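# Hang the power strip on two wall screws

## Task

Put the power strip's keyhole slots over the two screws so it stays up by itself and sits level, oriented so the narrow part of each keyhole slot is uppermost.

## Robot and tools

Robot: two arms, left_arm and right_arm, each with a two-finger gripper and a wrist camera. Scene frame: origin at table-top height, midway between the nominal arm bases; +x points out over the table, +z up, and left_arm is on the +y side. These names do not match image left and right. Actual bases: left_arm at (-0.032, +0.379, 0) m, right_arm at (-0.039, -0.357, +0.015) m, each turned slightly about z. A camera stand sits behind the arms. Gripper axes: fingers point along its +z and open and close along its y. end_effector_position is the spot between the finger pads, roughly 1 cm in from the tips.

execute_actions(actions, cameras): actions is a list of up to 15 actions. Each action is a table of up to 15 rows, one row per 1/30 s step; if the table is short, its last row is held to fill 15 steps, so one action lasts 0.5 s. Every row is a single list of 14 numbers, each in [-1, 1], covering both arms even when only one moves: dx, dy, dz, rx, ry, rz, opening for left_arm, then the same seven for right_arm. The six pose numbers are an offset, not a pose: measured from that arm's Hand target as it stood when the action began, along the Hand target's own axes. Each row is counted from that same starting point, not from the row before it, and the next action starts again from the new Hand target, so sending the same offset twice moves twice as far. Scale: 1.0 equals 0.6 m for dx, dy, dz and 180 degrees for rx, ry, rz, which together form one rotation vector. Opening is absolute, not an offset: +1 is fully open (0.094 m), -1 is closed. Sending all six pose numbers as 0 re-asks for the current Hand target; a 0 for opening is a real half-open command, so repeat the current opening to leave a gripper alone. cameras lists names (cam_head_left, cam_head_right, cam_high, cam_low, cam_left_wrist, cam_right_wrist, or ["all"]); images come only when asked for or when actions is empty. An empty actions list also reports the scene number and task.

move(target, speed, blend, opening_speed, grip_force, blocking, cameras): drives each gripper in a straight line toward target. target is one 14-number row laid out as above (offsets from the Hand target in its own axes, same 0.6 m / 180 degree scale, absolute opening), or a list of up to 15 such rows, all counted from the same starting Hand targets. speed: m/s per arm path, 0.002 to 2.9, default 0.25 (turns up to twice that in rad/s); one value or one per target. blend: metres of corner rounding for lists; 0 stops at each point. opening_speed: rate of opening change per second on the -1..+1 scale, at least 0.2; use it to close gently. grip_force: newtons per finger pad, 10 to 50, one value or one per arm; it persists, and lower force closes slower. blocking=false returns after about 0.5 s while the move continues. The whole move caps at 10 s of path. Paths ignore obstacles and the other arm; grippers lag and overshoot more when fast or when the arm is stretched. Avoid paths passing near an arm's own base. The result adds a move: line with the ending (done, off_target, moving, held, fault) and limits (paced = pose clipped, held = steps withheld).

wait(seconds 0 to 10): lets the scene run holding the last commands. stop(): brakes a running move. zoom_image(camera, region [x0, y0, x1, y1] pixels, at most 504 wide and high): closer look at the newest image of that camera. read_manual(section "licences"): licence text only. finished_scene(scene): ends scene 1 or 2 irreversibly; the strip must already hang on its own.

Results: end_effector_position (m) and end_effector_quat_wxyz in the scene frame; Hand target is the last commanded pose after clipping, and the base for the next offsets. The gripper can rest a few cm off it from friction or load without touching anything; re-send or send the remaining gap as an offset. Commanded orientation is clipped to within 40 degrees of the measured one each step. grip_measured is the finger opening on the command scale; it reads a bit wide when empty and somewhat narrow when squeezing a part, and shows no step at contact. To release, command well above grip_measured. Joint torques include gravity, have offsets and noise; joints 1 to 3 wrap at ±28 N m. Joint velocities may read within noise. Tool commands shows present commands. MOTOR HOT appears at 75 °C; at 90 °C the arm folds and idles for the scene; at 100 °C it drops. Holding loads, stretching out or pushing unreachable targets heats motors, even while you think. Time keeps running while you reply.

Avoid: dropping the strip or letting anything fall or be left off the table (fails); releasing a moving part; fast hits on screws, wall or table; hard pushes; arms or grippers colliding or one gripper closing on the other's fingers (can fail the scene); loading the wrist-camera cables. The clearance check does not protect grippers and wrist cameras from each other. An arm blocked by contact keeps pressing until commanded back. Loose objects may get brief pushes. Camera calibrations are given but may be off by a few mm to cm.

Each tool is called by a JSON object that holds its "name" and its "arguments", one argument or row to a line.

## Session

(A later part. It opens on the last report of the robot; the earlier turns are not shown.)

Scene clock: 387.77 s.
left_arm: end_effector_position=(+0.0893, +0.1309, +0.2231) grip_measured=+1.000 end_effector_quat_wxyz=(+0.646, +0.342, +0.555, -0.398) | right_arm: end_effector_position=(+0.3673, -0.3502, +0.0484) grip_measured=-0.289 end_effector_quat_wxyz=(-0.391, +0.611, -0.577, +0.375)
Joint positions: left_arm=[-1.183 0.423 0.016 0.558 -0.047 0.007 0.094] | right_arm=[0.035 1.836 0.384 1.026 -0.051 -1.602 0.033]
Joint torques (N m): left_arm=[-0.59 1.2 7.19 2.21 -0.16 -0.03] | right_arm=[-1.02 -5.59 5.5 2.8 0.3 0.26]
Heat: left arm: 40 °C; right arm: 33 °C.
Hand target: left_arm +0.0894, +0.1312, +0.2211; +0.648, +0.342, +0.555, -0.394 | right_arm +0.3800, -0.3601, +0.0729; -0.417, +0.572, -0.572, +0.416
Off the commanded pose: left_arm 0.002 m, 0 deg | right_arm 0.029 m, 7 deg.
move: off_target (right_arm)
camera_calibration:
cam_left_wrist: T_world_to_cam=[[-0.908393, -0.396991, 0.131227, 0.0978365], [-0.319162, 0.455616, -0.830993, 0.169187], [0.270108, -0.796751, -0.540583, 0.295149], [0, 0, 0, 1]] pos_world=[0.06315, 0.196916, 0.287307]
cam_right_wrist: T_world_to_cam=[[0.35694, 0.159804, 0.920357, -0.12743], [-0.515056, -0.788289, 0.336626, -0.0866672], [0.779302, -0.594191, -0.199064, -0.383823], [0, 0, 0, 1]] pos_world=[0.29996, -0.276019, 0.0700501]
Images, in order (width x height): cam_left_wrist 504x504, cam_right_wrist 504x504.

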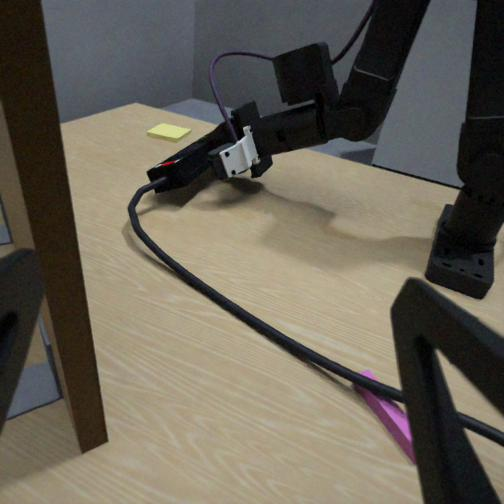

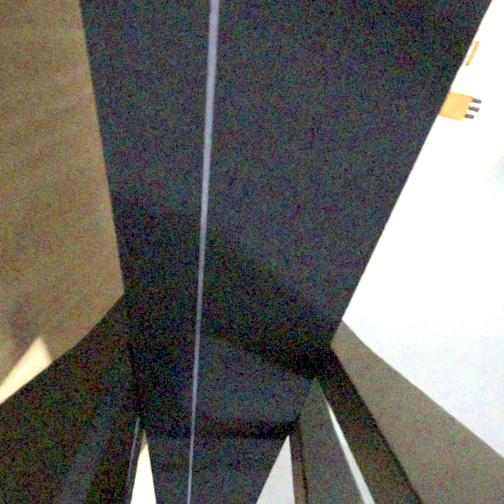

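{"name": "move", "arguments": {
  "target": [0,0,0,0,0,0,1,0,0.022,0.009,0,0,0,-0.55],
  "speed": 0.06,
  "cameras": ["cam_left_wrist"]
}}

{"name": "zoom_image", "arguments": {
  "camera": "cam_left_wrist",
  "region": [120, 100, 320, 240]
}}

Scene clock: 393.67 s.
left_arm: end_effector_position=(+0.0893, +0.1309, +0.2231) grip_measured=+1.000 end_effector_quat_wxyz=(+0.646, +0.342, +0.555, -0.398) | right_arm: end_effector_position=(+0.3701, -0.3499, +0.0383) grip_measured=-0.289 end_effector_quat_wxyz=(-0.397, +0.607, -0.574, +0.380)
Joint positions: left_arm=[-1.183 0.423 0.016 0.558 -0.047 0.007 0.094] | right_arm=[0.035 1.925 0.384 1.133 -0.053 -1.601 0.033]
Joint torques (N m): left_arm=[-0.54 1.18 7.1 2.19 -0.13 0.07] | right_arm=[-0.99 -5.74 5.12 2.67 0.32 0.24]
Heat: left arm: 40 °C; right arm: 34 °C.
Hand target: left_arm +0.0894, +0.1312, +0.2211; +0.648, +0.342, +0.555, -0.394 | right_arm +0.3811, -0.3601, +0.0586; -0.417, +0.572, -0.572, +0.416
Off the commanded pose: left_arm 0.002 m, 0 deg | right_arm 0.025 m, 6 deg.
move: off_target (right_arm)
camera_calibration:
cam_left_wrist: T_world_to_cam=[[-0.908393, -0.396991, 0.131227, 0.0978365], [-0.319162, 0.455616, -0.830993, 0.169187], [0.270108, -0.796751, -0.540583, 0.295149], [0, 0, 0, 1]] pos_world=[0.06315, 0.196916, 0.287307]
Images, in order (width x height): cam_left_wrist 504x504.

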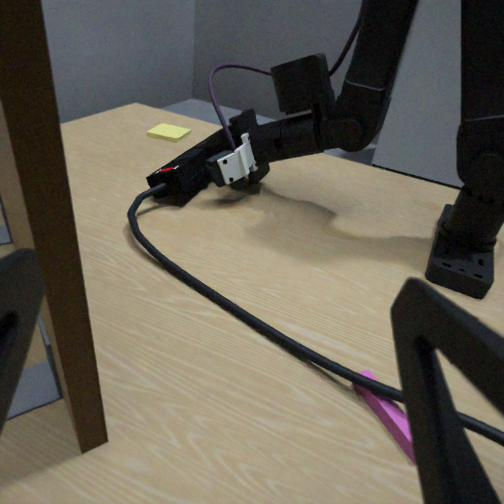

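Scaled by 2.520 from the camera's 504x504 image, which has a finer 720x720 frame.

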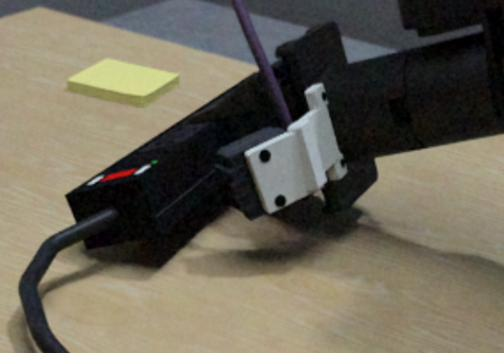

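{"name": "move", "arguments": {
  "target": [0,0,0,0,0,0,1,0,0.014,0.004,0.01,0,0,-0.55],
  "speed": 0.05,
  "cameras": ["cam_left_wrist"]
}}

{"name": "zoom_image", "arguments": {
  "camera": "cam_left_wrist",
  "region": [120, 100, 320, 240]
}}

Scene clock: 399.27 s.
left_arm: end_effector_position=(+0.0893, +0.1309, +0.2231) grip_measured=+1.000 end_effector_quat_wxyz=(+0.646, +0.342, +0.555, -0.398) | right_arm: end_effector_position=(+0.3749, -0.3500, +0.0356) grip_measured=-0.289 end_effector_quat_wxyz=(-0.411, +0.599, -0.561, +0.398)
Joint positions: left_arm=[-1.183 0.423 0.016 0.558 -0.047 0.007 0.094] | right_arm=[0.035 2.022 0.384 1.285 -0.053 -1.607 0.033]
Joint torques (N m): left_arm=[-0.59 1.17 7.09 2.2 -0.08 0.05] | right_arm=[-1.01 -5.68 3.89 2.59 0.32 0.3]
Heat: left arm: 40 °C; right arm: 35 °C.
Hand target: left_arm +0.0894, +0.1312, +0.2211; +0.648, +0.342, +0.555, -0.394 | right_arm +0.3808, -0.3601, +0.0499; -0.425, +0.565, -0.565, +0.425
Off the commanded pose: left_arm 0.002 m, 0 deg | right_arm 0.019 m, 5 deg.
move: off_target (right_arm)
camera_calibration:
cam_left_wrist: T_world_to_cam=[[-0.908393, -0.396991, 0.131227, 0.0978365], [-0.319162, 0.455616, -0.830993, 0.169187], [0.270108, -0.796751, -0.540583, 0.295149], [0, 0, 0, 1]] pos_world=[0.06315, 0.196916, 0.287307]
Images, in order (width x height): cam_left_wrist 504x504.

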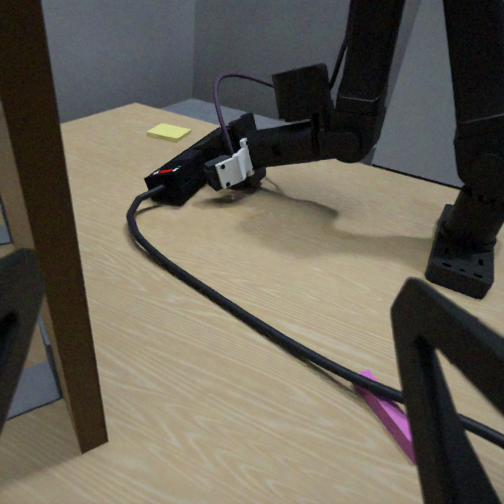

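Scaled by 2.520 from the camera's 504x504 image, which has a finer 720x720 frame.

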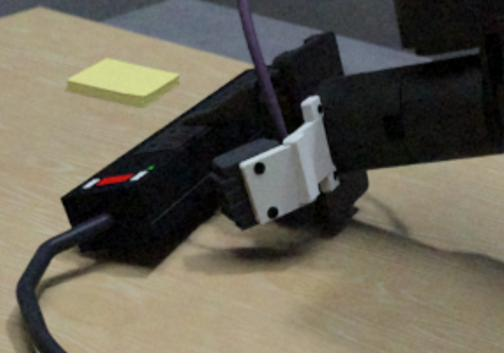

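{"name": "move", "arguments": {
  "target": [0,0,0,0,0,0,1,0,0,0,0,0,0,-0.12],
  "opening_speed": 0.2,
  "cameras": ["cam_left_wrist"]
}}

{"name": "zoom_image", "arguments": {
  "camera": "cam_left_wrist",
  "region": [120, 100, 320, 240]
}}

Scene clock: 411.33 s.
left_arm: end_effector_position=(+0.0893, +0.1309, +0.2231) grip_measured=+1.000 end_effector_quat_wxyz=(+0.646, +0.342, +0.555, -0.398) | right_arm: end_effector_position=(+0.3765, -0.3537, +0.0397) grip_measured=-0.123 end_effector_quat_wxyz=(-0.414, +0.585, -0.568, +0.405)
Joint positions: left_arm=[-1.183 0.423 0.016 0.558 -0.047 0.007 0.094] | right_arm=[0.035 2.022 0.384 1.302 -0.032 -1.586 0.041]
Joint torques (N m): left_arm=[-0.53 1.29 7.25 2.18 -0.15 0.08] | right_arm=[-0.92 -5.45 3.99 2.47 0.13 0.11]
Heat: left arm: 40 °C; right arm: 38 °C.
Hand target: left_arm +0.0894, +0.1312, +0.2211; +0.648, +0.342, +0.555, -0.394 | right_arm +0.3808, -0.3601, +0.0498; -0.425, +0.565, -0.565, +0.425
Off the commanded pose: left_arm 0.002 m, 0 deg | right_arm 0.013 m, 4 deg.
move: off_target (right_arm)
camera_calibration:
cam_left_wrist: T_world_to_cam=[[-0.908393, -0.396991, 0.131227, 0.0978365], [-0.319162, 0.455616, -0.830993, 0.169187], [0.270108, -0.796751, -0.540583, 0.295149], [0, 0, 0, 1]] pos_world=[0.06315, 0.196916, 0.287307]
Images, in order (width x height): cam_left_wrist 504x504.

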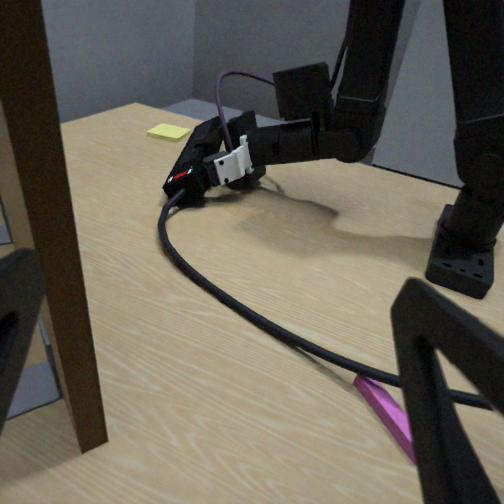

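Scaled by 2.520 from the camera's 504x504 image, which has a finer 720x720 frame.

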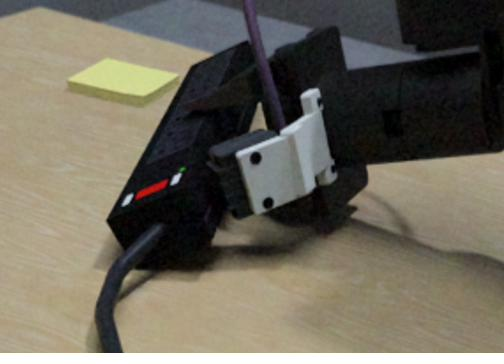

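{"name": "move", "arguments": {
  "target": [0,0,0,0,0,0,1,0,0.0,-0.12,0,0,0,-0.12],
  "speed": 0.08,
  "cameras": ["cam_left_wrist","cam_head_left","cam_head_right"]
}}

{"name": "zoom_image", "arguments": {
  "camera": "cam_left_wrist",
  "region": [120, 80, 320, 220]
}}

Scene clock: 418.77 s.
left_arm: end_effector_position=(+0.0893, +0.1309, +0.2231) grip_measured=+1.000 end_effector_quat_wxyz=(+0.646, +0.342, +0.555, -0.398) | right_arm: end_effector_position=(+0.3091, -0.3566, +0.0538) grip_measured=-0.123 end_effector_quat_wxyz=(-0.411, +0.582, -0.572, +0.406)
Joint positions: left_arm=[-1.183 0.423 0.016 0.558 -0.047 0.007 0.094] | right_arm=[0.027 1.831 0.113 1.38 -0.028 -1.585 0.041]
Joint torques (N m): left_arm=[-0.53 0.94 7.47 2.17 -0.09 0.06] | right_arm=[-0.77 -6.76 2.82 2.21 0.02 0.08]
Heat: left arm: 40 °C; right arm: 39 °C.
Hand target: left_arm +0.0894, +0.1312, +0.2211; +0.648, +0.342, +0.555, -0.394 | right_arm +0.3115, -0.3602, +0.0698; -0.425, +0.565, -0.565, +0.425
Off the commanded pose: left_arm 0.002 m, 0 deg | right_arm 0.017 m, 3 deg.
move: off_target (right_arm)
camera_calibration:
cam_left_wrist: T_world_to_cam=[[-0.908393, -0.396991, 0.131227, 0.0978365], [-0.319162, 0.455616, -0.830993, 0.169187], [0.270108, -0.796751, -0.540583, 0.295149], [0, 0, 0, 1]] pos_world=[0.06315, 0.196916, 0.287307]
Images, in order (width x height): cam_head_left 504x504, cam_head_right 504x504, cam_left_wrist 504x504.

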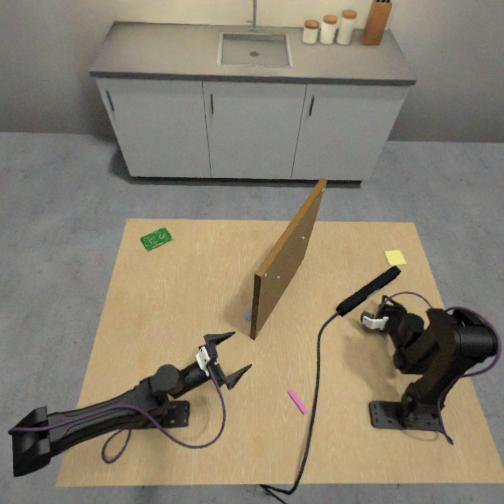

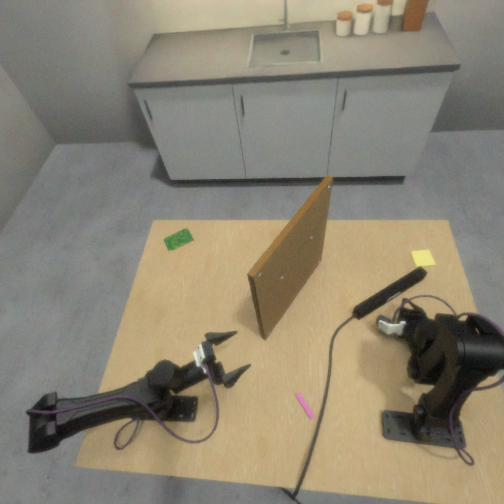

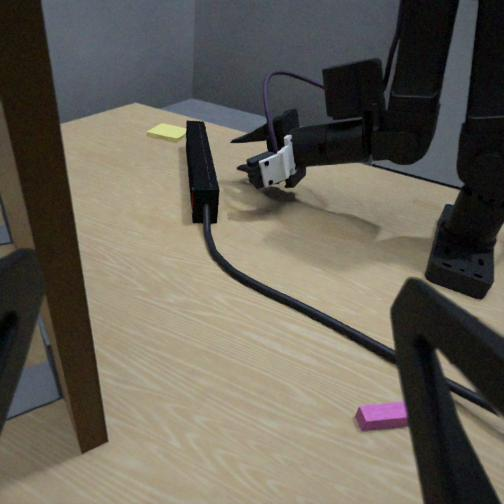

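Scaled by 2.520 from the camera's 504x504 image, which has a finer 720x720 frame.

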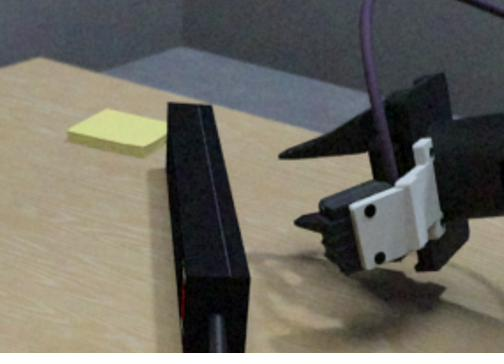

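{"name": "move", "arguments": {
  "target": [
    [0,0,0,0,0,0,1,0,-0.146,-0.095,0,0,0,1],
    [0,0,0,0,0,0,1,-0.1,-0.166,-0.027,-0.397,-0.122,-0.163,1]
  ],
  "blend": [0.02,0],
  "cameras": ["cam_right_wrist","cam_head_left"]
}}

Scene clock: 448.77 s.
left_arm: end_effector_position=(+0.0893, +0.1309, +0.2231) grip_measured=+1.000 end_effector_quat_wxyz=(+0.646, +0.342, +0.555, -0.398) | right_arm: end_effector_position=(+0.3234, -0.3013, +0.1680) grip_measured=+0.997 end_effector_quat_wxyz=(-0.007, +0.881, -0.472, +0.005)
Joint positions: left_arm=[-1.183 0.423 0.016 0.558 -0.047 0.007 0.094] | right_arm=[0.191 1.932 1.844 -1.467 -0.005 -2.009 0.094]
Joint torques (N m): left_arm=[-0.72 1.13 7.31 2.11 -0.13 0.01] | right_arm=[0.53 -7.51 10.47 0.07 0.02 -0.04]
Heat: left arm: 41 °C; right arm: 36 °C.
Hand target: left_arm +0.0894, +0.1312, +0.2211; +0.648, +0.342, +0.555, -0.394 | right_arm +0.3236, -0.3002, +0.1700; +0.000, +0.884, -0.467, +0.001
Off the commanded pose: left_arm 0.002 m, 0 deg | right_arm 0.002 m, 1 deg.
move: done
camera_calibration:
cam_right_wrist: T_world_to_cam=[[0.748882, 0.659637, 0.0636859, -0.0618103], [0.473267, -0.599605, 0.645362, -0.425723], [0.463891, -0.453159, -0.761218, -0.0577977], [0, 0, 0, 1]] pos_world=[0.274581, -0.240685, 0.234685]
Images, in order (width x height): cam_head_left 504x504, cam_right_wrist 504x504.

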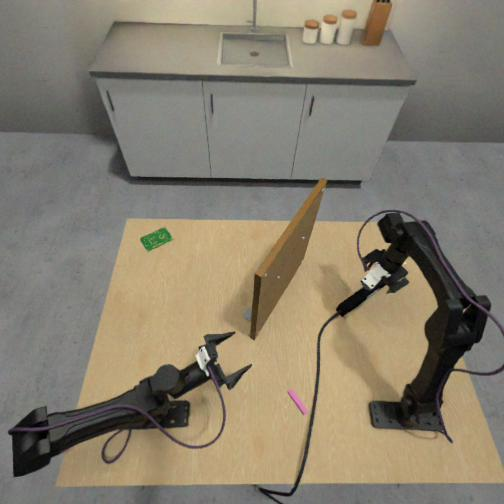

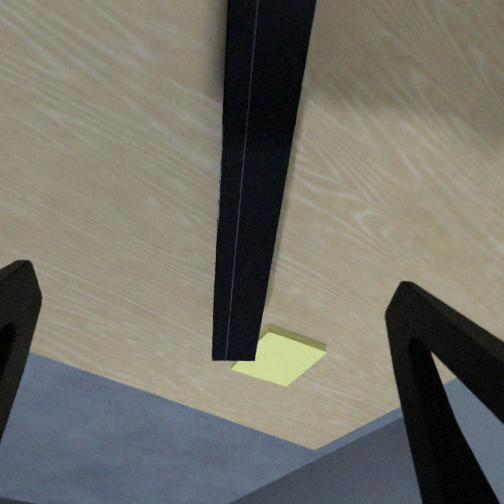

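{"name": "move", "arguments": {
  "target": [
    [0,0,0,0,0,0,1,0,0,0.236,0,0,0,1],
    [0,0,0,0,0,0,1,0,0,0.236,0,0,0,-0.55]
  ],
  "speed": 0.15,
  "opening_speed": 0.5,
  "cameras": ["cam_right_wrist"]
}}

Scene clock: 460.30 s.
left_arm: end_effector_position=(+0.0893, +0.1309, +0.2231) grip_measured=+1.000 end_effector_quat_wxyz=(+0.646, +0.342, +0.555, -0.398) | right_arm: end_effector_position=(+0.3274, -0.3009, +0.0339) grip_measured=-0.289 end_effector_quat_wxyz=(-0.008, +0.882, -0.472, +0.007)
Joint positions: left_arm=[-1.183 0.423 0.016 0.558 -0.047 0.007 0.094] | right_arm=[0.191 1.998 1.398 -0.95 -0.004 -2.011 0.033]
Joint torques (N m): left_arm=[-0.7 1.07 7.36 2.2 -0.09 0.07] | right_arm=[0.5 -8.32 6.57 0.31 0.02 -0.03]
Heat: left arm: 41 °C; right arm: 33 °C.
Hand target: left_arm +0.0894, +0.1312, +0.2211; +0.648, +0.342, +0.555, -0.394 | right_arm +0.3239, -0.3002, +0.0285; +0.000, +0.884, -0.467, +0.001
Off the commanded pose: left_arm 0.002 m, 0 deg | right_arm 0.007 m, 1 deg.
move: done
camera_calibration:
cam_right_wrist: T_world_to_cam=[[0.747344, 0.66107, 0.066807, -0.055749], [0.47163, -0.598614, 0.647477, -0.340027], [0.468019, -0.452379, -0.759151, -0.162687], [0, 0, 0, 1]] pos_world=[0.278171, -0.240287, 0.10038]
Images, in order (width x height): cam_right_wrist 504x504.

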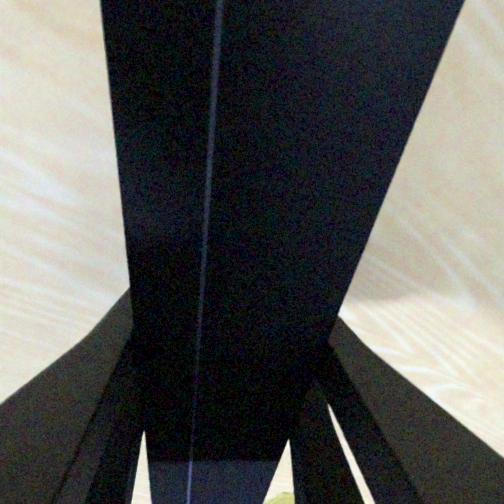

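{"name": "move", "arguments": {
  "target": [
    [0,0,0,0,0,0,1,0,0,-0.217,0,0,0,-0.55],
    [0,0,0,0,0,0,1,0.032,-0.055,-0.18,0.394,0.085,0.117,-0.55],
    [0,0,0,0,0,0,1,0.032,-0.055,-0.08,0.394,0.085,0.117,-0.55]
  ],
  "blend": [0.03,0.01,0],
  "speed": 0.15,
  "cameras": ["cam_left_wrist"]
}}

{"name": "zoom_image", "arguments": {
  "camera": "cam_left_wrist",
  "region": [120, 80, 320, 220]
}}

Scene clock: 479.87 s.
left_arm: end_effector_position=(+0.0893, +0.1309, +0.2231) grip_measured=+1.000 end_effector_quat_wxyz=(+0.646, +0.342, +0.555, -0.398) | right_arm: end_effector_position=(+0.3468, -0.2874, +0.0531) grip_measured=-0.289 end_effector_quat_wxyz=(-0.426, +0.667, -0.509, +0.339)
Joint positions: left_arm=[-1.183 0.423 0.016 0.558 -0.047 0.007 0.094] | right_arm=[0.169 1.779 0.328 1.028 -0.109 -1.641 0.033]
Joint torques (N m): left_arm=[-0.7 1.06 7.16 2.21 -0.1 0] | right_arm=[-0.51 -4.98 5.74 2.75 0.55 0.54]
Heat: left arm: 41 °C; right arm: 34 °C.
Hand target: left_arm +0.0894, +0.1312, +0.2211; +0.648, +0.342, +0.555, -0.394 | right_arm +0.3618, -0.2976, +0.0765; -0.451, +0.619, -0.520, +0.379
Off the commanded pose: left_arm 0.002 m, 0 deg | right_arm 0.030 m, 8 deg.
move: off_target (right_arm)
camera_calibration:
cam_left_wrist: T_world_to_cam=[[-0.908393, -0.396991, 0.131227, 0.0978365], [-0.319162, 0.455616, -0.830993, 0.169187], [0.270108, -0.796751, -0.540583, 0.295149], [0, 0, 0, 1]] pos_world=[0.06315, 0.196916, 0.287307]
Images, in order (width x height): cam_left_wrist 504x504.

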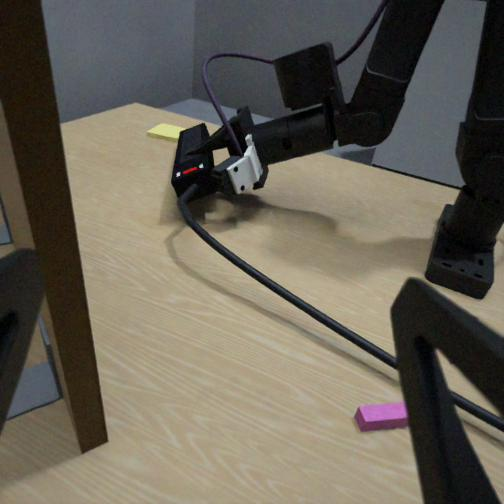

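Scaled by 2.520 from the camera's 504x504 image, which has a finer 720x720 frame.

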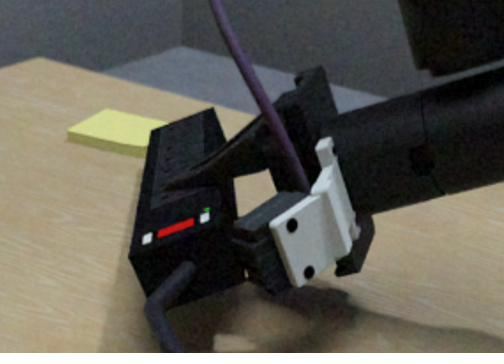

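{"name": "move", "arguments": {
  "target": [0,0,0,0,0,0,1,0,0.037,0.01,0.045,0,0,-0.55],
  "speed": 0.06,
  "cameras": ["cam_left_wrist"]
}}

{"name": "zoom_image", "arguments": {
  "camera": "cam_left_wrist",
  "region": [120, 80, 320, 220]
}}

Scene clock: 488.97 s.
left_arm: end_effector_position=(+0.0893, +0.1309, +0.2231) grip_measured=+1.000 end_effector_quat_wxyz=(+0.646, +0.342, +0.555, -0.398) | right_arm: end_effector_position=(+0.3499, -0.2859, +0.0394) grip_measured=-0.289 end_effector_quat_wxyz=(-0.463, +0.643, -0.480, +0.376)
Joint positions: left_arm=[-1.183 0.423 0.016 0.558 -0.047 0.007 0.094] | right_arm=[0.169 2.078 0.297 1.488 -0.116 -1.647 0.033]
Joint torques (N m): left_arm=[-0.64 1.1 7.01 2.13 -0.1 0.07] | right_arm=[-0.99 -4.82 4.37 2.57 0.51 0.59]
Heat: left arm: 41 °C; right arm: 37 °C.
Hand target: left_arm +0.0894, +0.1312, +0.2211; +0.648, +0.342, +0.555, -0.394 | right_arm +0.3608, -0.2978, +0.0535; -0.493, +0.585, -0.492, +0.415
Off the commanded pose: left_arm 0.002 m, 0 deg | right_arm 0.021 m, 9 deg.
joint sent to its limit (right arm) — joint 4 (wrist pitch), upper limit. The joint targets are off in orientation, not in position.
move: off_target (right_arm)
camera_calibration:
cam_left_wrist: T_world_to_cam=[[-0.908393, -0.396991, 0.131227, 0.0978365], [-0.319162, 0.455616, -0.830993, 0.169187], [0.270108, -0.796751, -0.540583, 0.295149], [0, 0, 0, 1]] pos_world=[0.06315, 0.196916, 0.287307]
Images, in order (width x height): cam_left_wrist 504x504.

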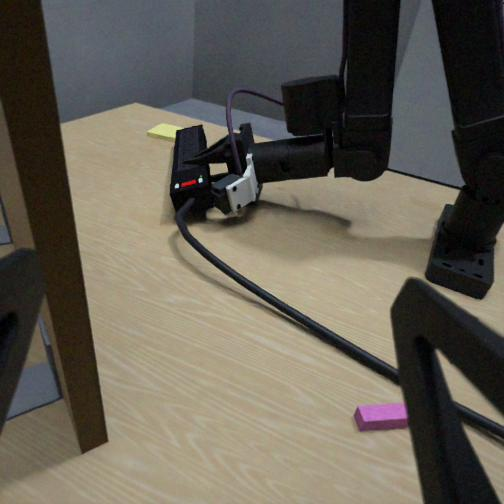

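Scaled by 2.520 from the camera's 504x504 image, which has a finer 720x720 frame.

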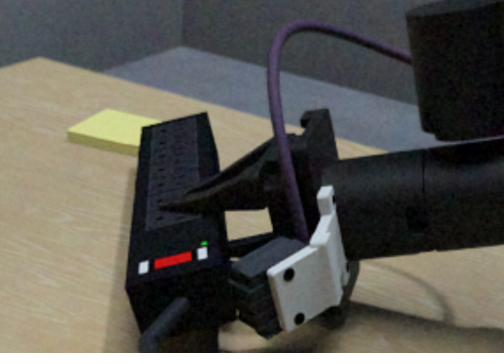

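{"name": "move", "arguments": {
  "target": [0,0,0,0,0,0,1,0,0.018,0.004,0.0,0,0,-0.55],
  "speed": 0.06,
  "cameras": ["cam_left_wrist"]
}}

{"name": "zoom_image", "arguments": {
  "camera": "cam_left_wrist",
  "region": [120, 80, 320, 220]
}}

Scene clock: 496.03 s.
left_arm: end_effector_position=(+0.0893, +0.1309, +0.2231) grip_measured=+1.000 end_effector_quat_wxyz=(+0.646, +0.342, +0.555, -0.398) | right_arm: end_effector_position=(+0.3499, -0.2857, +0.0331) grip_measured=-0.289 end_effector_quat_wxyz=(-0.453, +0.654, -0.471, +0.380)
Joint positions: left_arm=[-1.183 0.423 0.016 0.558 -0.047 0.007 0.094] | right_arm=[0.169 2.101 0.303 1.49 -0.117 -1.681 0.033]
Joint torques (N m): left_arm=[-0.51 0.92 7.16 2.12 -0.09 0.04] | right_arm=[-1.35 -3.71 4.85 2.54 0.44 0.82]
Heat: left arm: 41 °C; right arm: 39 °C.
Hand target: left_arm +0.0894, +0.1312, +0.2211; +0.648, +0.342, +0.555, -0.394 | right_arm +0.3614, -0.2978, +0.0425; -0.493, +0.585, -0.492, +0.415
Off the commanded pose: left_arm 0.002 m, 0 deg | right_arm 0.019 m, 10 deg.
joint sent to its limit (right arm) — joint 4 (wrist pitch), upper limit. The joint targets are off in orientation, not in position.
move: off_target (right_arm)
camera_calibration:
cam_left_wrist: T_world_to_cam=[[-0.908393, -0.396991, 0.131227, 0.0978365], [-0.319162, 0.455616, -0.830993, 0.169187], [0.270108, -0.796751, -0.540583, 0.295149], [0, 0, 0, 1]] pos_world=[0.06315, 0.196916, 0.287307]
Images, in order (width x height): cam_left_wrist 504x504.

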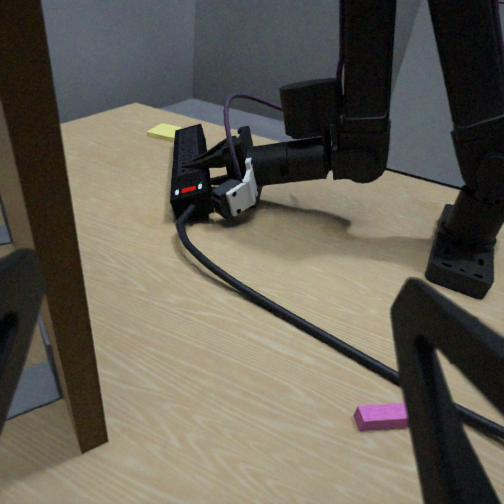

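Scaled by 2.520 from the camera's 504x504 image, which has a finer 720x720 frame.

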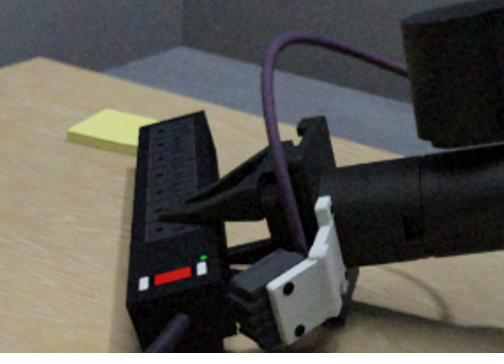

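{"name": "move", "arguments": {
  "target": [
    [0,0,0,0,0,0,1,0,0.0,0,0,0,0,-0.08],
    [0,0,0,0,0,0,1,0,0.0,0,0,0,0,-0.08],
    [0,0,0,0,0,0,1,0,0.03,-0.11,0,0,0,-0.08]
  ],
  "speed": 0.1,
  "opening_speed": 0.3,
  "cameras": ["cam_left_wrist","cam_head_left","cam_right_wrist"]
}}

{"name": "zoom_image", "arguments": {
  "camera": "cam_left_wrist",
  "region": [120, 80, 320, 220]
}}

Scene clock: 507.13 s.
left_arm: end_effector_position=(+0.0893, +0.1309, +0.2231) grip_measured=+1.000 end_effector_quat_wxyz=(+0.646, +0.342, +0.555, -0.398) | right_arm: end_effector_position=(+0.2987, -0.3046, +0.0296) grip_measured=-0.084 end_effector_quat_wxyz=(-0.434, +0.640, -0.527, +0.353)
Joint positions: left_arm=[-1.183 0.423 0.016 0.558 -0.047 0.007 0.094] | right_arm=[0.149 1.982 0.107 1.491 -0.086 -1.598 0.043]
Joint torques (N m): left_arm=[-0.4 0.81 7.21 2.17 -0.11 0.08] | right_arm=[-0.87 -4.01 -0.32 2.51 0.04 0.01]
Heat: left arm: 41 °C; right arm: 41 °C.
Hand target: left_arm +0.0894, +0.1312, +0.2211; +0.648, +0.342, +0.555, -0.394 | right_arm +0.2942, -0.3093, +0.0358; -0.493, +0.585, -0.492, +0.415
Off the commanded pose: left_arm 0.002 m, 0 deg | right_arm 0.009 m, 12 deg.
joint sent to its limit (right arm) — joint 4 (wrist pitch), upper limit. The joint targets are off in orientation, not in position.
move: off_target (right_arm)
camera_calibration:
cam_left_wrist: T_world_to_cam=[[-0.908393, -0.396991, 0.131227, 0.0978365], [-0.319162, 0.455616, -0.830993, 0.169187], [0.270108, -0.796751, -0.540583, 0.295149], [0, 0, 0, 1]] pos_world=[0.06315, 0.196916, 0.287307]
cam_right_wrist: T_world_to_cam=[[0.294641, 0.189638, 0.936602, -0.0656562], [-0.408286, -0.861169, 0.302805, -0.132869], [0.863996, -0.471621, -0.176309, -0.29563], [0, 0, 0, 1]] pos_world=[0.22052, -0.241397, 0.0496049]
Images, in order (width x height): cam_head_left 504x504, cam_left_wrist 504x504, cam_right_wrist 504x504.

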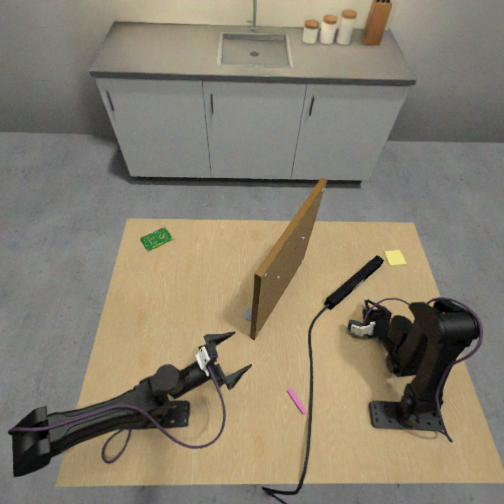

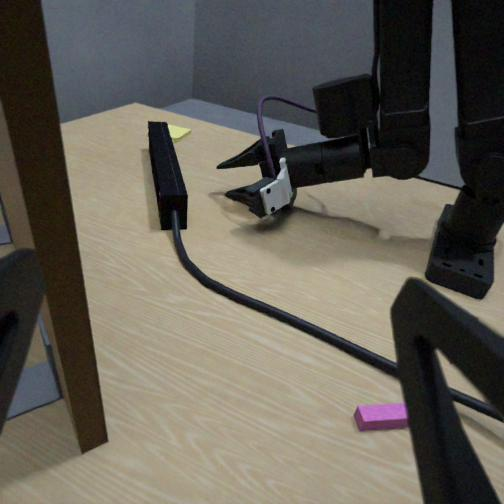

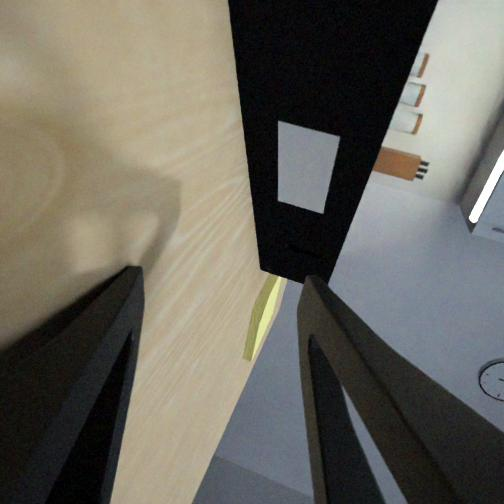

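Scaled by 2.520 from the camera's 504x504 image, which has a finer 720x720 frame.

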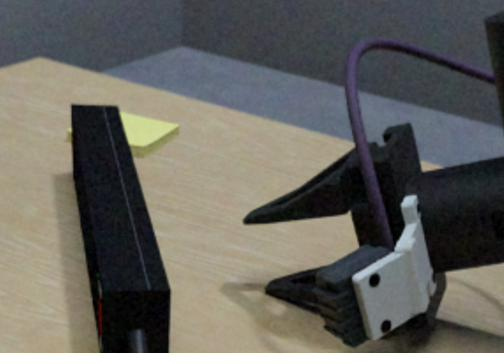

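{"name": "move", "arguments": {
  "target": [
    [0,0,0,0,0,0,1,0,-0.213,-0.037,0,0,0,1],
    [0,0,0,0,0,0,1,-0.09,-0.238,0.066,-0.4355,-0.113,-0.134,1]
  ],
  "blend": [0.02,0],
  "cameras": ["cam_right_wrist","cam_head_left"]
}}

Scene clock: 559.23 s.
left_arm: end_effector_position=(+0.0893, +0.1309, +0.2231) grip_measured=+1.000 end_effector_quat_wxyz=(+0.646, +0.342, +0.555, -0.398) | right_arm: end_effector_position=(+0.3476, -0.2465, +0.1699) grip_measured=+0.997 end_effector_quat_wxyz=(-0.008, +0.900, -0.436, +0.005)
Joint positions: left_arm=[-1.183 0.423 0.016 0.558 -0.047 0.007 0.094] | right_arm=[0.317 2.095 2.09 -1.548 -0.005 -1.965 0.094]
Joint torques (N m): left_arm=[-0.51 1.05 7.25 2.16 -0.15 0.06] | right_arm=[0.53 -8.54 10.33 0.02 0.02 -0.05]
Heat: left arm: 41 °C; right arm: 42 °C.
Hand target: left_arm +0.0894, +0.1312, +0.2211; +0.648, +0.342, +0.555, -0.394 | right_arm +0.3472, -0.2453, +0.1700; +0.000, +0.903, -0.431, +0.000
Off the commanded pose: left_arm 0.002 m, 0 deg | right_arm 0.001 m, 1 deg.
move: done
camera_calibration:
cam_right_wrist: T_world_to_cam=[[0.692277, 0.718638, 0.0656638, -0.0822993], [0.519942, -0.559822, 0.645181, -0.411913], [0.500412, -0.412503, -0.761202, -0.045424], [0, 0, 0, 1]] pos_world=[0.293875, -0.190192, 0.236586]
Images, in order (width x height): cam_head_left 504x504, cam_right_wrist 504x504.

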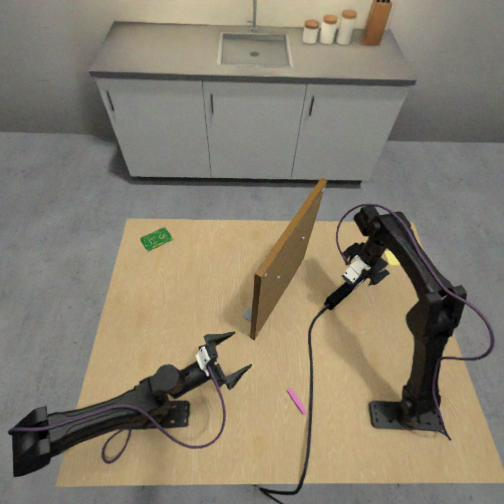

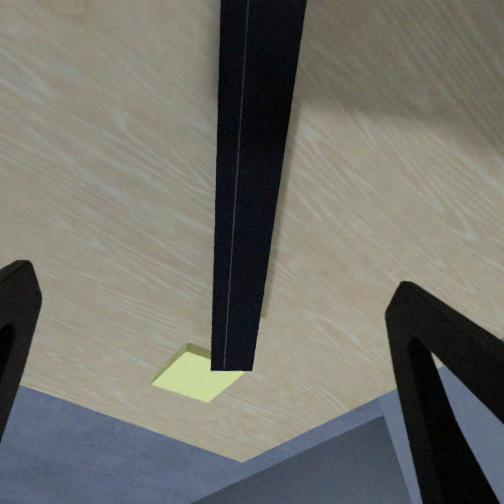

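{"name": "move", "arguments": {
  "target": [
    [0,0,0,0,0,0,1,0,0,0.236,0,0,0,1],
    [0,0,0,0,0,0,1,0,0,0.236,0,0,0,-0.55]
  ],
  "speed": 0.15,
  "opening_speed": 0.6
}}

{"name": "move", "arguments": {
  "target": [
    [0,0,0,0,0,0,1,0,0,-0.25,0,0,0,-0.55],
    [0,0,0,0,0,0,1,-0.183,0.134,-0.32,0,0,0.717,-0.55]
  ],
  "blend": [0.04,0],
  "speed": 0.2,
  "cameras": ["cam_head_left","cam_head_right","cam_left_wrist"]
}}

Scene clock: 578.83 s.
left_arm: end_effector_position=(+0.0893, +0.1309, +0.2231) grip_measured=+1.000 end_effector_quat_wxyz=(+0.646, +0.342, +0.555, -0.398) | right_arm: end_effector_position=(+0.3515, -0.2456, +0.0351) grip_measured=-0.289 end_effector_quat_wxyz=(-0.009, +0.900, -0.435, +0.007)
Joint positions: left_arm=[-1.183 0.423 0.016 0.558 -0.047 0.007 0.094] | right_arm=[0.317 2.123 1.592 -1.017 -0.004 -1.966 0.033]
Joint torques (N m): left_arm=[-0.76 1.24 7.09 2.19 -0.14 0.06] | right_arm=[0.51 -9.28 6.68 0.3 0.02 -0.03]
Heat: left arm: 41 °C; right arm: 36 °C.
Hand target: left_arm +0.0894, +0.1312, +0.2211; +0.648, +0.342, +0.555, -0.394 | right_arm +0.3471, -0.2453, +0.0282; +0.000, +0.903, -0.431, +0.000
Off the commanded pose: left_arm 0.002 m, 0 deg | right_arm 0.008 m, 1 deg.
move: done

Scene clock: 586.00 s.
left_arm: end_effector_position=(+0.0893, +0.1309, +0.2231) grip_measured=+1.000 end_effector_quat_wxyz=(+0.646, +0.342, +0.555, -0.398) | right_arm: end_effector_position=(+0.2069, -0.2040, +0.2065) grip_measured=-0.289 end_effector_quat_wxyz=(-0.027, -0.012, +0.999, +0.016)
Joint positions: left_arm=[-1.183 0.423 0.016 0.558 -0.047 0.007 0.094] | right_arm=[0.564 1.695 1.701 -1.609 -0.053 0.496 0.033]
Joint torques (N m): left_arm=[-0.69 1.21 7.2 2.12 -0.13 0.1] | right_arm=[-0.17 -10.71 7.42 0.51 0.5 0.26]
Heat: left arm: 41 °C; right arm: 36 °C.
Hand target: left_arm +0.0894, +0.1312, +0.2211; +0.648, +0.342, +0.555, -0.394 | right_arm +0.2156, -0.2106, +0.2202; +0.000, +0.001, +1.000, +0.000
Off the commanded pose: left_arm 0.002 m, 0 deg | right_arm 0.017 m, 4 deg.
joint read past its limit (right arm) — joint 4 (wrist pitch), lower limit.
joint sent to its limit (right arm) — joint 4 (wrist pitch), lower limit. The joint targets are off in orientation, not in position.
move: off_target (right_arm)
camera_calibration:
cam_left_wrist: T_world_to_cam=[[-0.908393, -0.396991, 0.131227, 0.0978365], [-0.319162, 0.455616, -0.830993, 0.169187], [0.270108, -0.796751, -0.540583, 0.295149], [0, 0, 0, 1]] pos_world=[0.06315, 0.196916, 0.287307]
Images, in order (width x height): cam_head_left 504x504, cam_head_right 504x504, cam_left_wrist 504x504.

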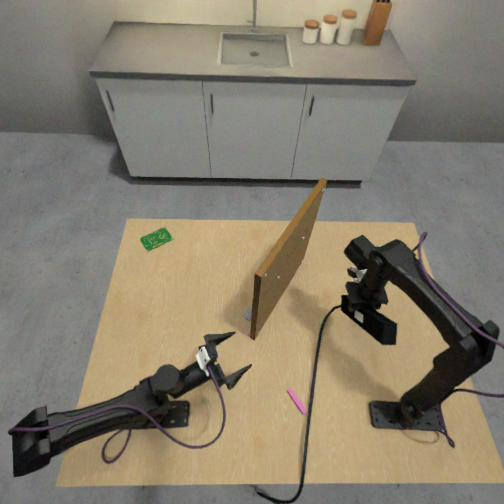

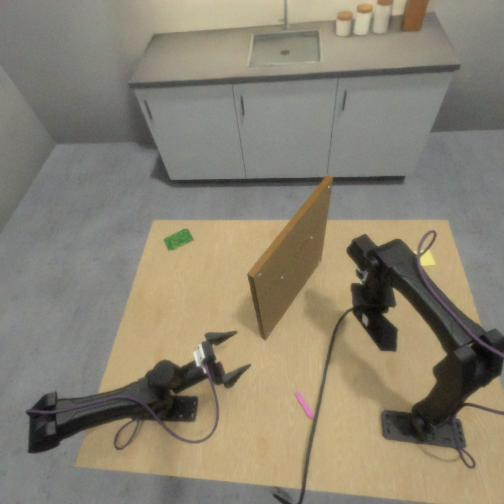

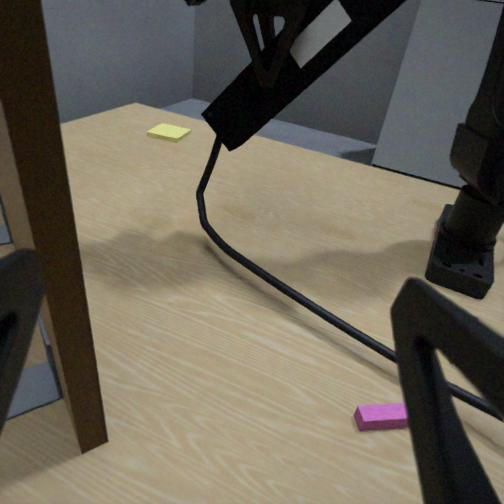

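{"name": "zoom_image", "arguments": {
  "camera": "cam_head_left",
  "region": [310, 230, 430, 350]
}}

{"name": "zoom_image", "arguments": {
  "camera": "cam_left_wrist",
  "region": [180, 0, 430, 160]
}}

Scaled by 4.200 from the camera's 504x504 image, which has a finer 720x720 frame.

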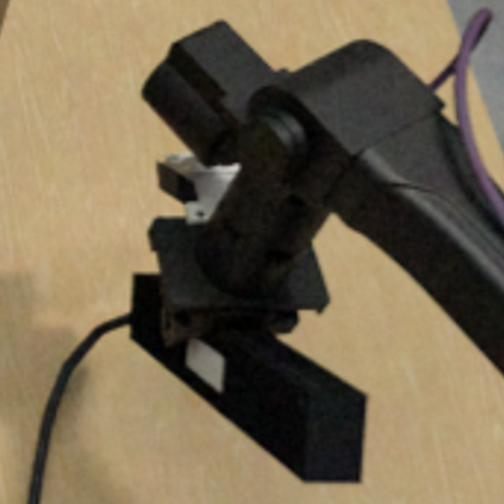

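Scaled by 2.016 from the camera's 504x504 image, which has a finer 720x720 frame.

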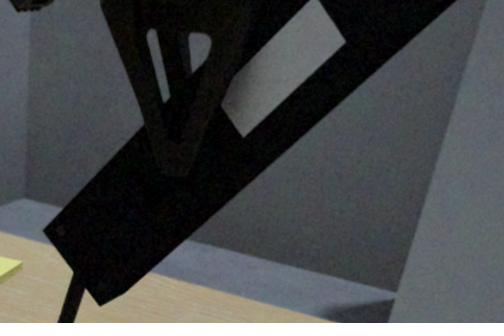

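{"name": "move", "arguments": {
  "target": [-0.062,-0.194,0.366,0.16,-0.025,0.271,1,0,0,0,0,0,0,-0.55],
  "cameras": ["cam_head_left","cam_high","cam_left_wrist","cam_low"]
}}

{"name": "zoom_image", "arguments": {
  "camera": "cam_head_left",
  "region": [230, 230, 430, 430]
}}

Scene clock: 623.47 s.
left_arm: end_effector_position=(+0.0856, -0.1043, +0.2868) grip_measured=+1.000 end_effector_quat_wxyz=(+0.671, +0.666, +0.238, -0.223) | right_arm: end_effector_position=(+0.2069, -0.2040, +0.2065) grip_measured=-0.289 end_effector_quat_wxyz=(-0.027, -0.012, +0.999, +0.016)
Joint positions: left_arm=[-1.248 1.569 0.939 0.63 0.332 0.907 0.094] | right_arm=[0.564 1.695 1.701 -1.609 -0.053 0.497 0.033]
Joint torques (N m): left_arm=[-0.5 -6 10.15 1.95 0.19 0] | right_arm=[-0.16 -10.71 7.43 0.51 0.5 0.26]
Heat: left arm: 41 °C; right arm: 34 °C.
Hand target: left_arm +0.0818, -0.1103, +0.2901; +0.669, +0.669, +0.229, -0.229 | right_arm +0.2156, -0.2106, +0.2202; +0.000, +0.001, +1.000, +0.000
Off the commanded pose: left_arm 0.008 m, 1 deg | right_arm 0.018 m, 4 deg.
joint read past its limit (right arm) — joint 4 (wrist pitch), lower limit.
joint sent to its limit (right arm) — joint 4 (wrist pitch), lower limit. The joint targets are off in orientation, not in position.
move: off_target (right_arm)
camera_calibration:
cam_left_wrist: T_world_to_cam=[[-0.719239, 0.0181148, -0.694527, 0.256625], [0.517315, 0.681256, -0.517953, 0.190251], [0.463768, -0.731821, -0.499357, 0.121516], [0, 0, 0, 1]] pos_world=[0.0297994, -0.0453306, 0.337454]
Images, in order (width x height): cam_head_left 504x504, cam_high 504x504, cam_low 504x504, cam_left_wrist 504x504.

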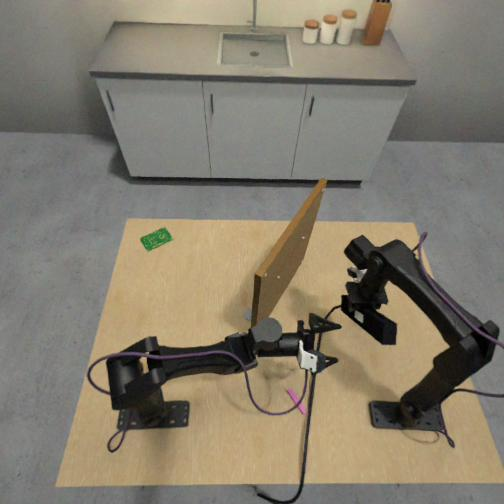

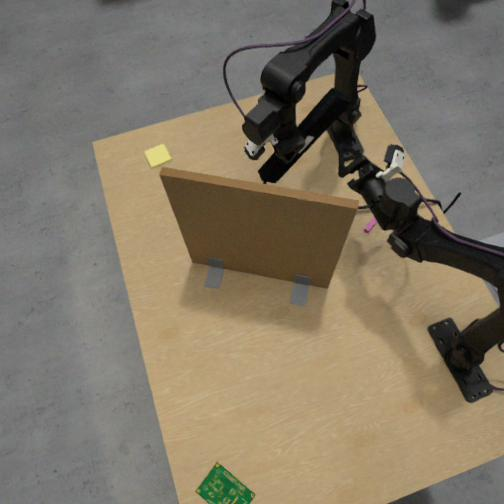

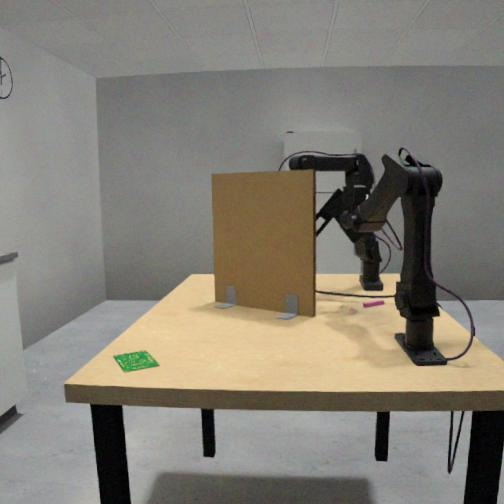

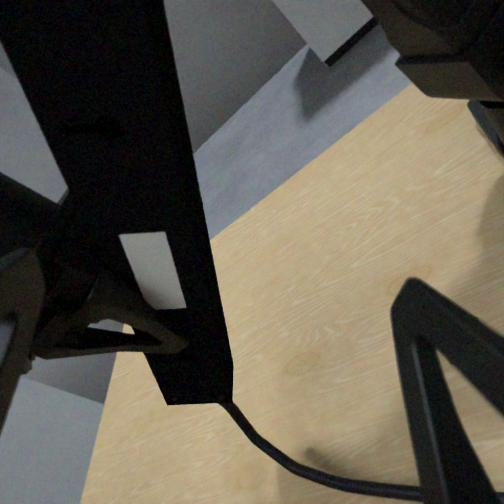

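Scaled by 2.520 from the camera's 504x504 image, which has a finer 720x720 frame.

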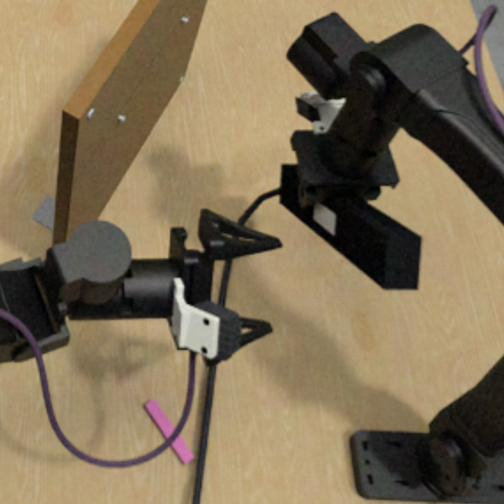

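{"name": "move", "arguments": {
  "target": [
    [-0.007,0.066,0,0,0,-0.044,0.5,0,0,0,0,0,0,-0.55],
    [-0.007,0.066,0.145,0,0,-0.044,0.5,0,0,0,0,0,0,-0.55]
  ],
  "speed": 0.1,
  "cameras": ["cam_head_left","cam_head_right","cam_left_wrist"]
}}

{"name": "zoom_image", "arguments": {
  "camera": "cam_head_left",
  "region": [280, 230, 430, 380]
}}

Scene clock: 652.77 s.
left_arm: end_effector_position=(+0.1023, -0.1874, +0.3260) grip_measured=+0.502 end_effector_quat_wxyz=(+0.654, +0.653, +0.267, -0.274) | right_arm: end_effector_position=(+0.2084, -0.2078, +0.2085) grip_measured=-0.289 end_effector_quat_wxyz=(-0.020, -0.034, +0.999, +0.013)
Joint positions: left_arm=[-1.268 1.843 1.41 0.439 0.343 0.785 0.071] | right_arm=[0.558 1.687 1.701 -1.609 -0.041 0.446 0.033]
Joint torques (N m): left_arm=[-1.07 -7.25 11.04 1.98 -0.17 -0.11] | right_arm=[0.38 -9.96 7.42 0.53 0.37 0.69]
Heat: left arm: 41 °C; right arm: 35 °C.
Hand target: left_arm +0.1027, -0.1973, +0.3241; +0.652, +0.651, +0.275, -0.275 | right_arm +0.2156, -0.2105, +0.2202; +0.000, +0.001, +1.000, +0.000
Off the commanded pose: left_arm 0.010 m, 1 deg | right_arm 0.014 m, 5 deg.
joint read past its limit (right arm) — joint 4 (wrist pitch), lower limit.
joint sent to its limit (right arm) — joint 4 (wrist pitch), lower limit. The joint targets are off in orientation, not in position.
move: off_target (right_arm)
camera_calibration:
cam_left_wrist: T_world_to_cam=[[-0.796448, 0.0371049, -0.603568, 0.279253], [0.471648, 0.662766, -0.581627, 0.280554], [0.378443, -0.747907, -0.545359, 0.0932607], [0, 0, 0, 1]] pos_world=[0.0547941, -0.126553, 0.382587]
Images, in order (width x height): cam_head_left 504x504, cam_head_right 504x504, cam_left_wrist 504x504.

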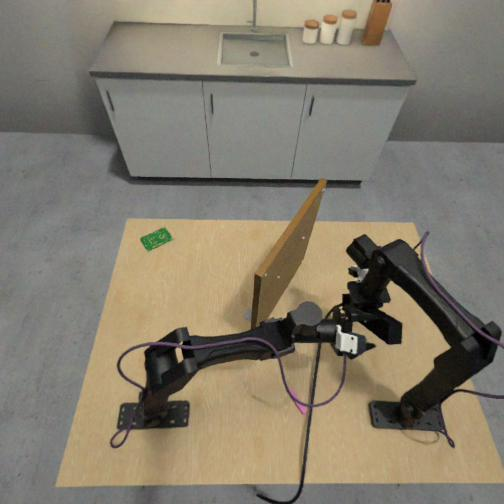

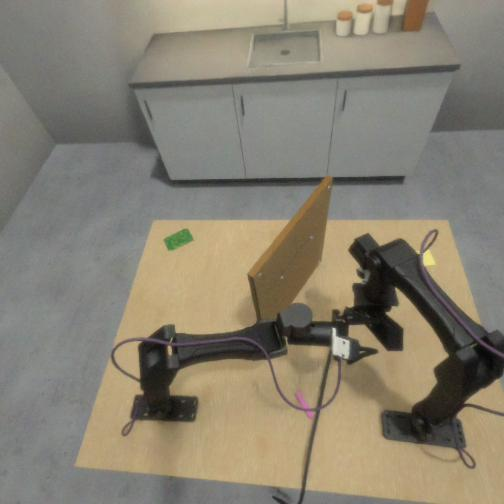

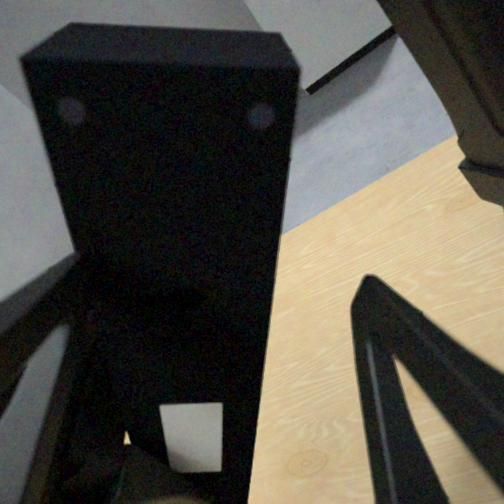

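Scaled by 3.360 from the camera's 504x504 image, which has a finer 720x720 frame.

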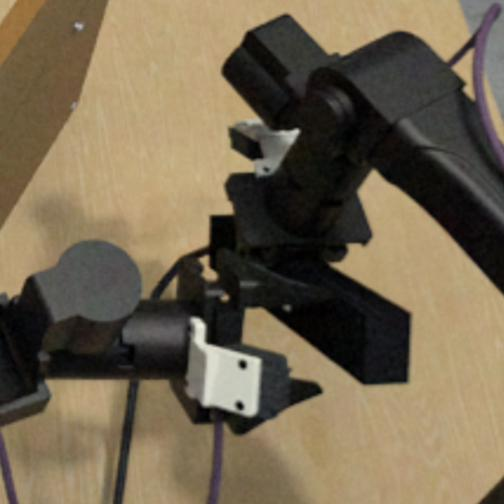

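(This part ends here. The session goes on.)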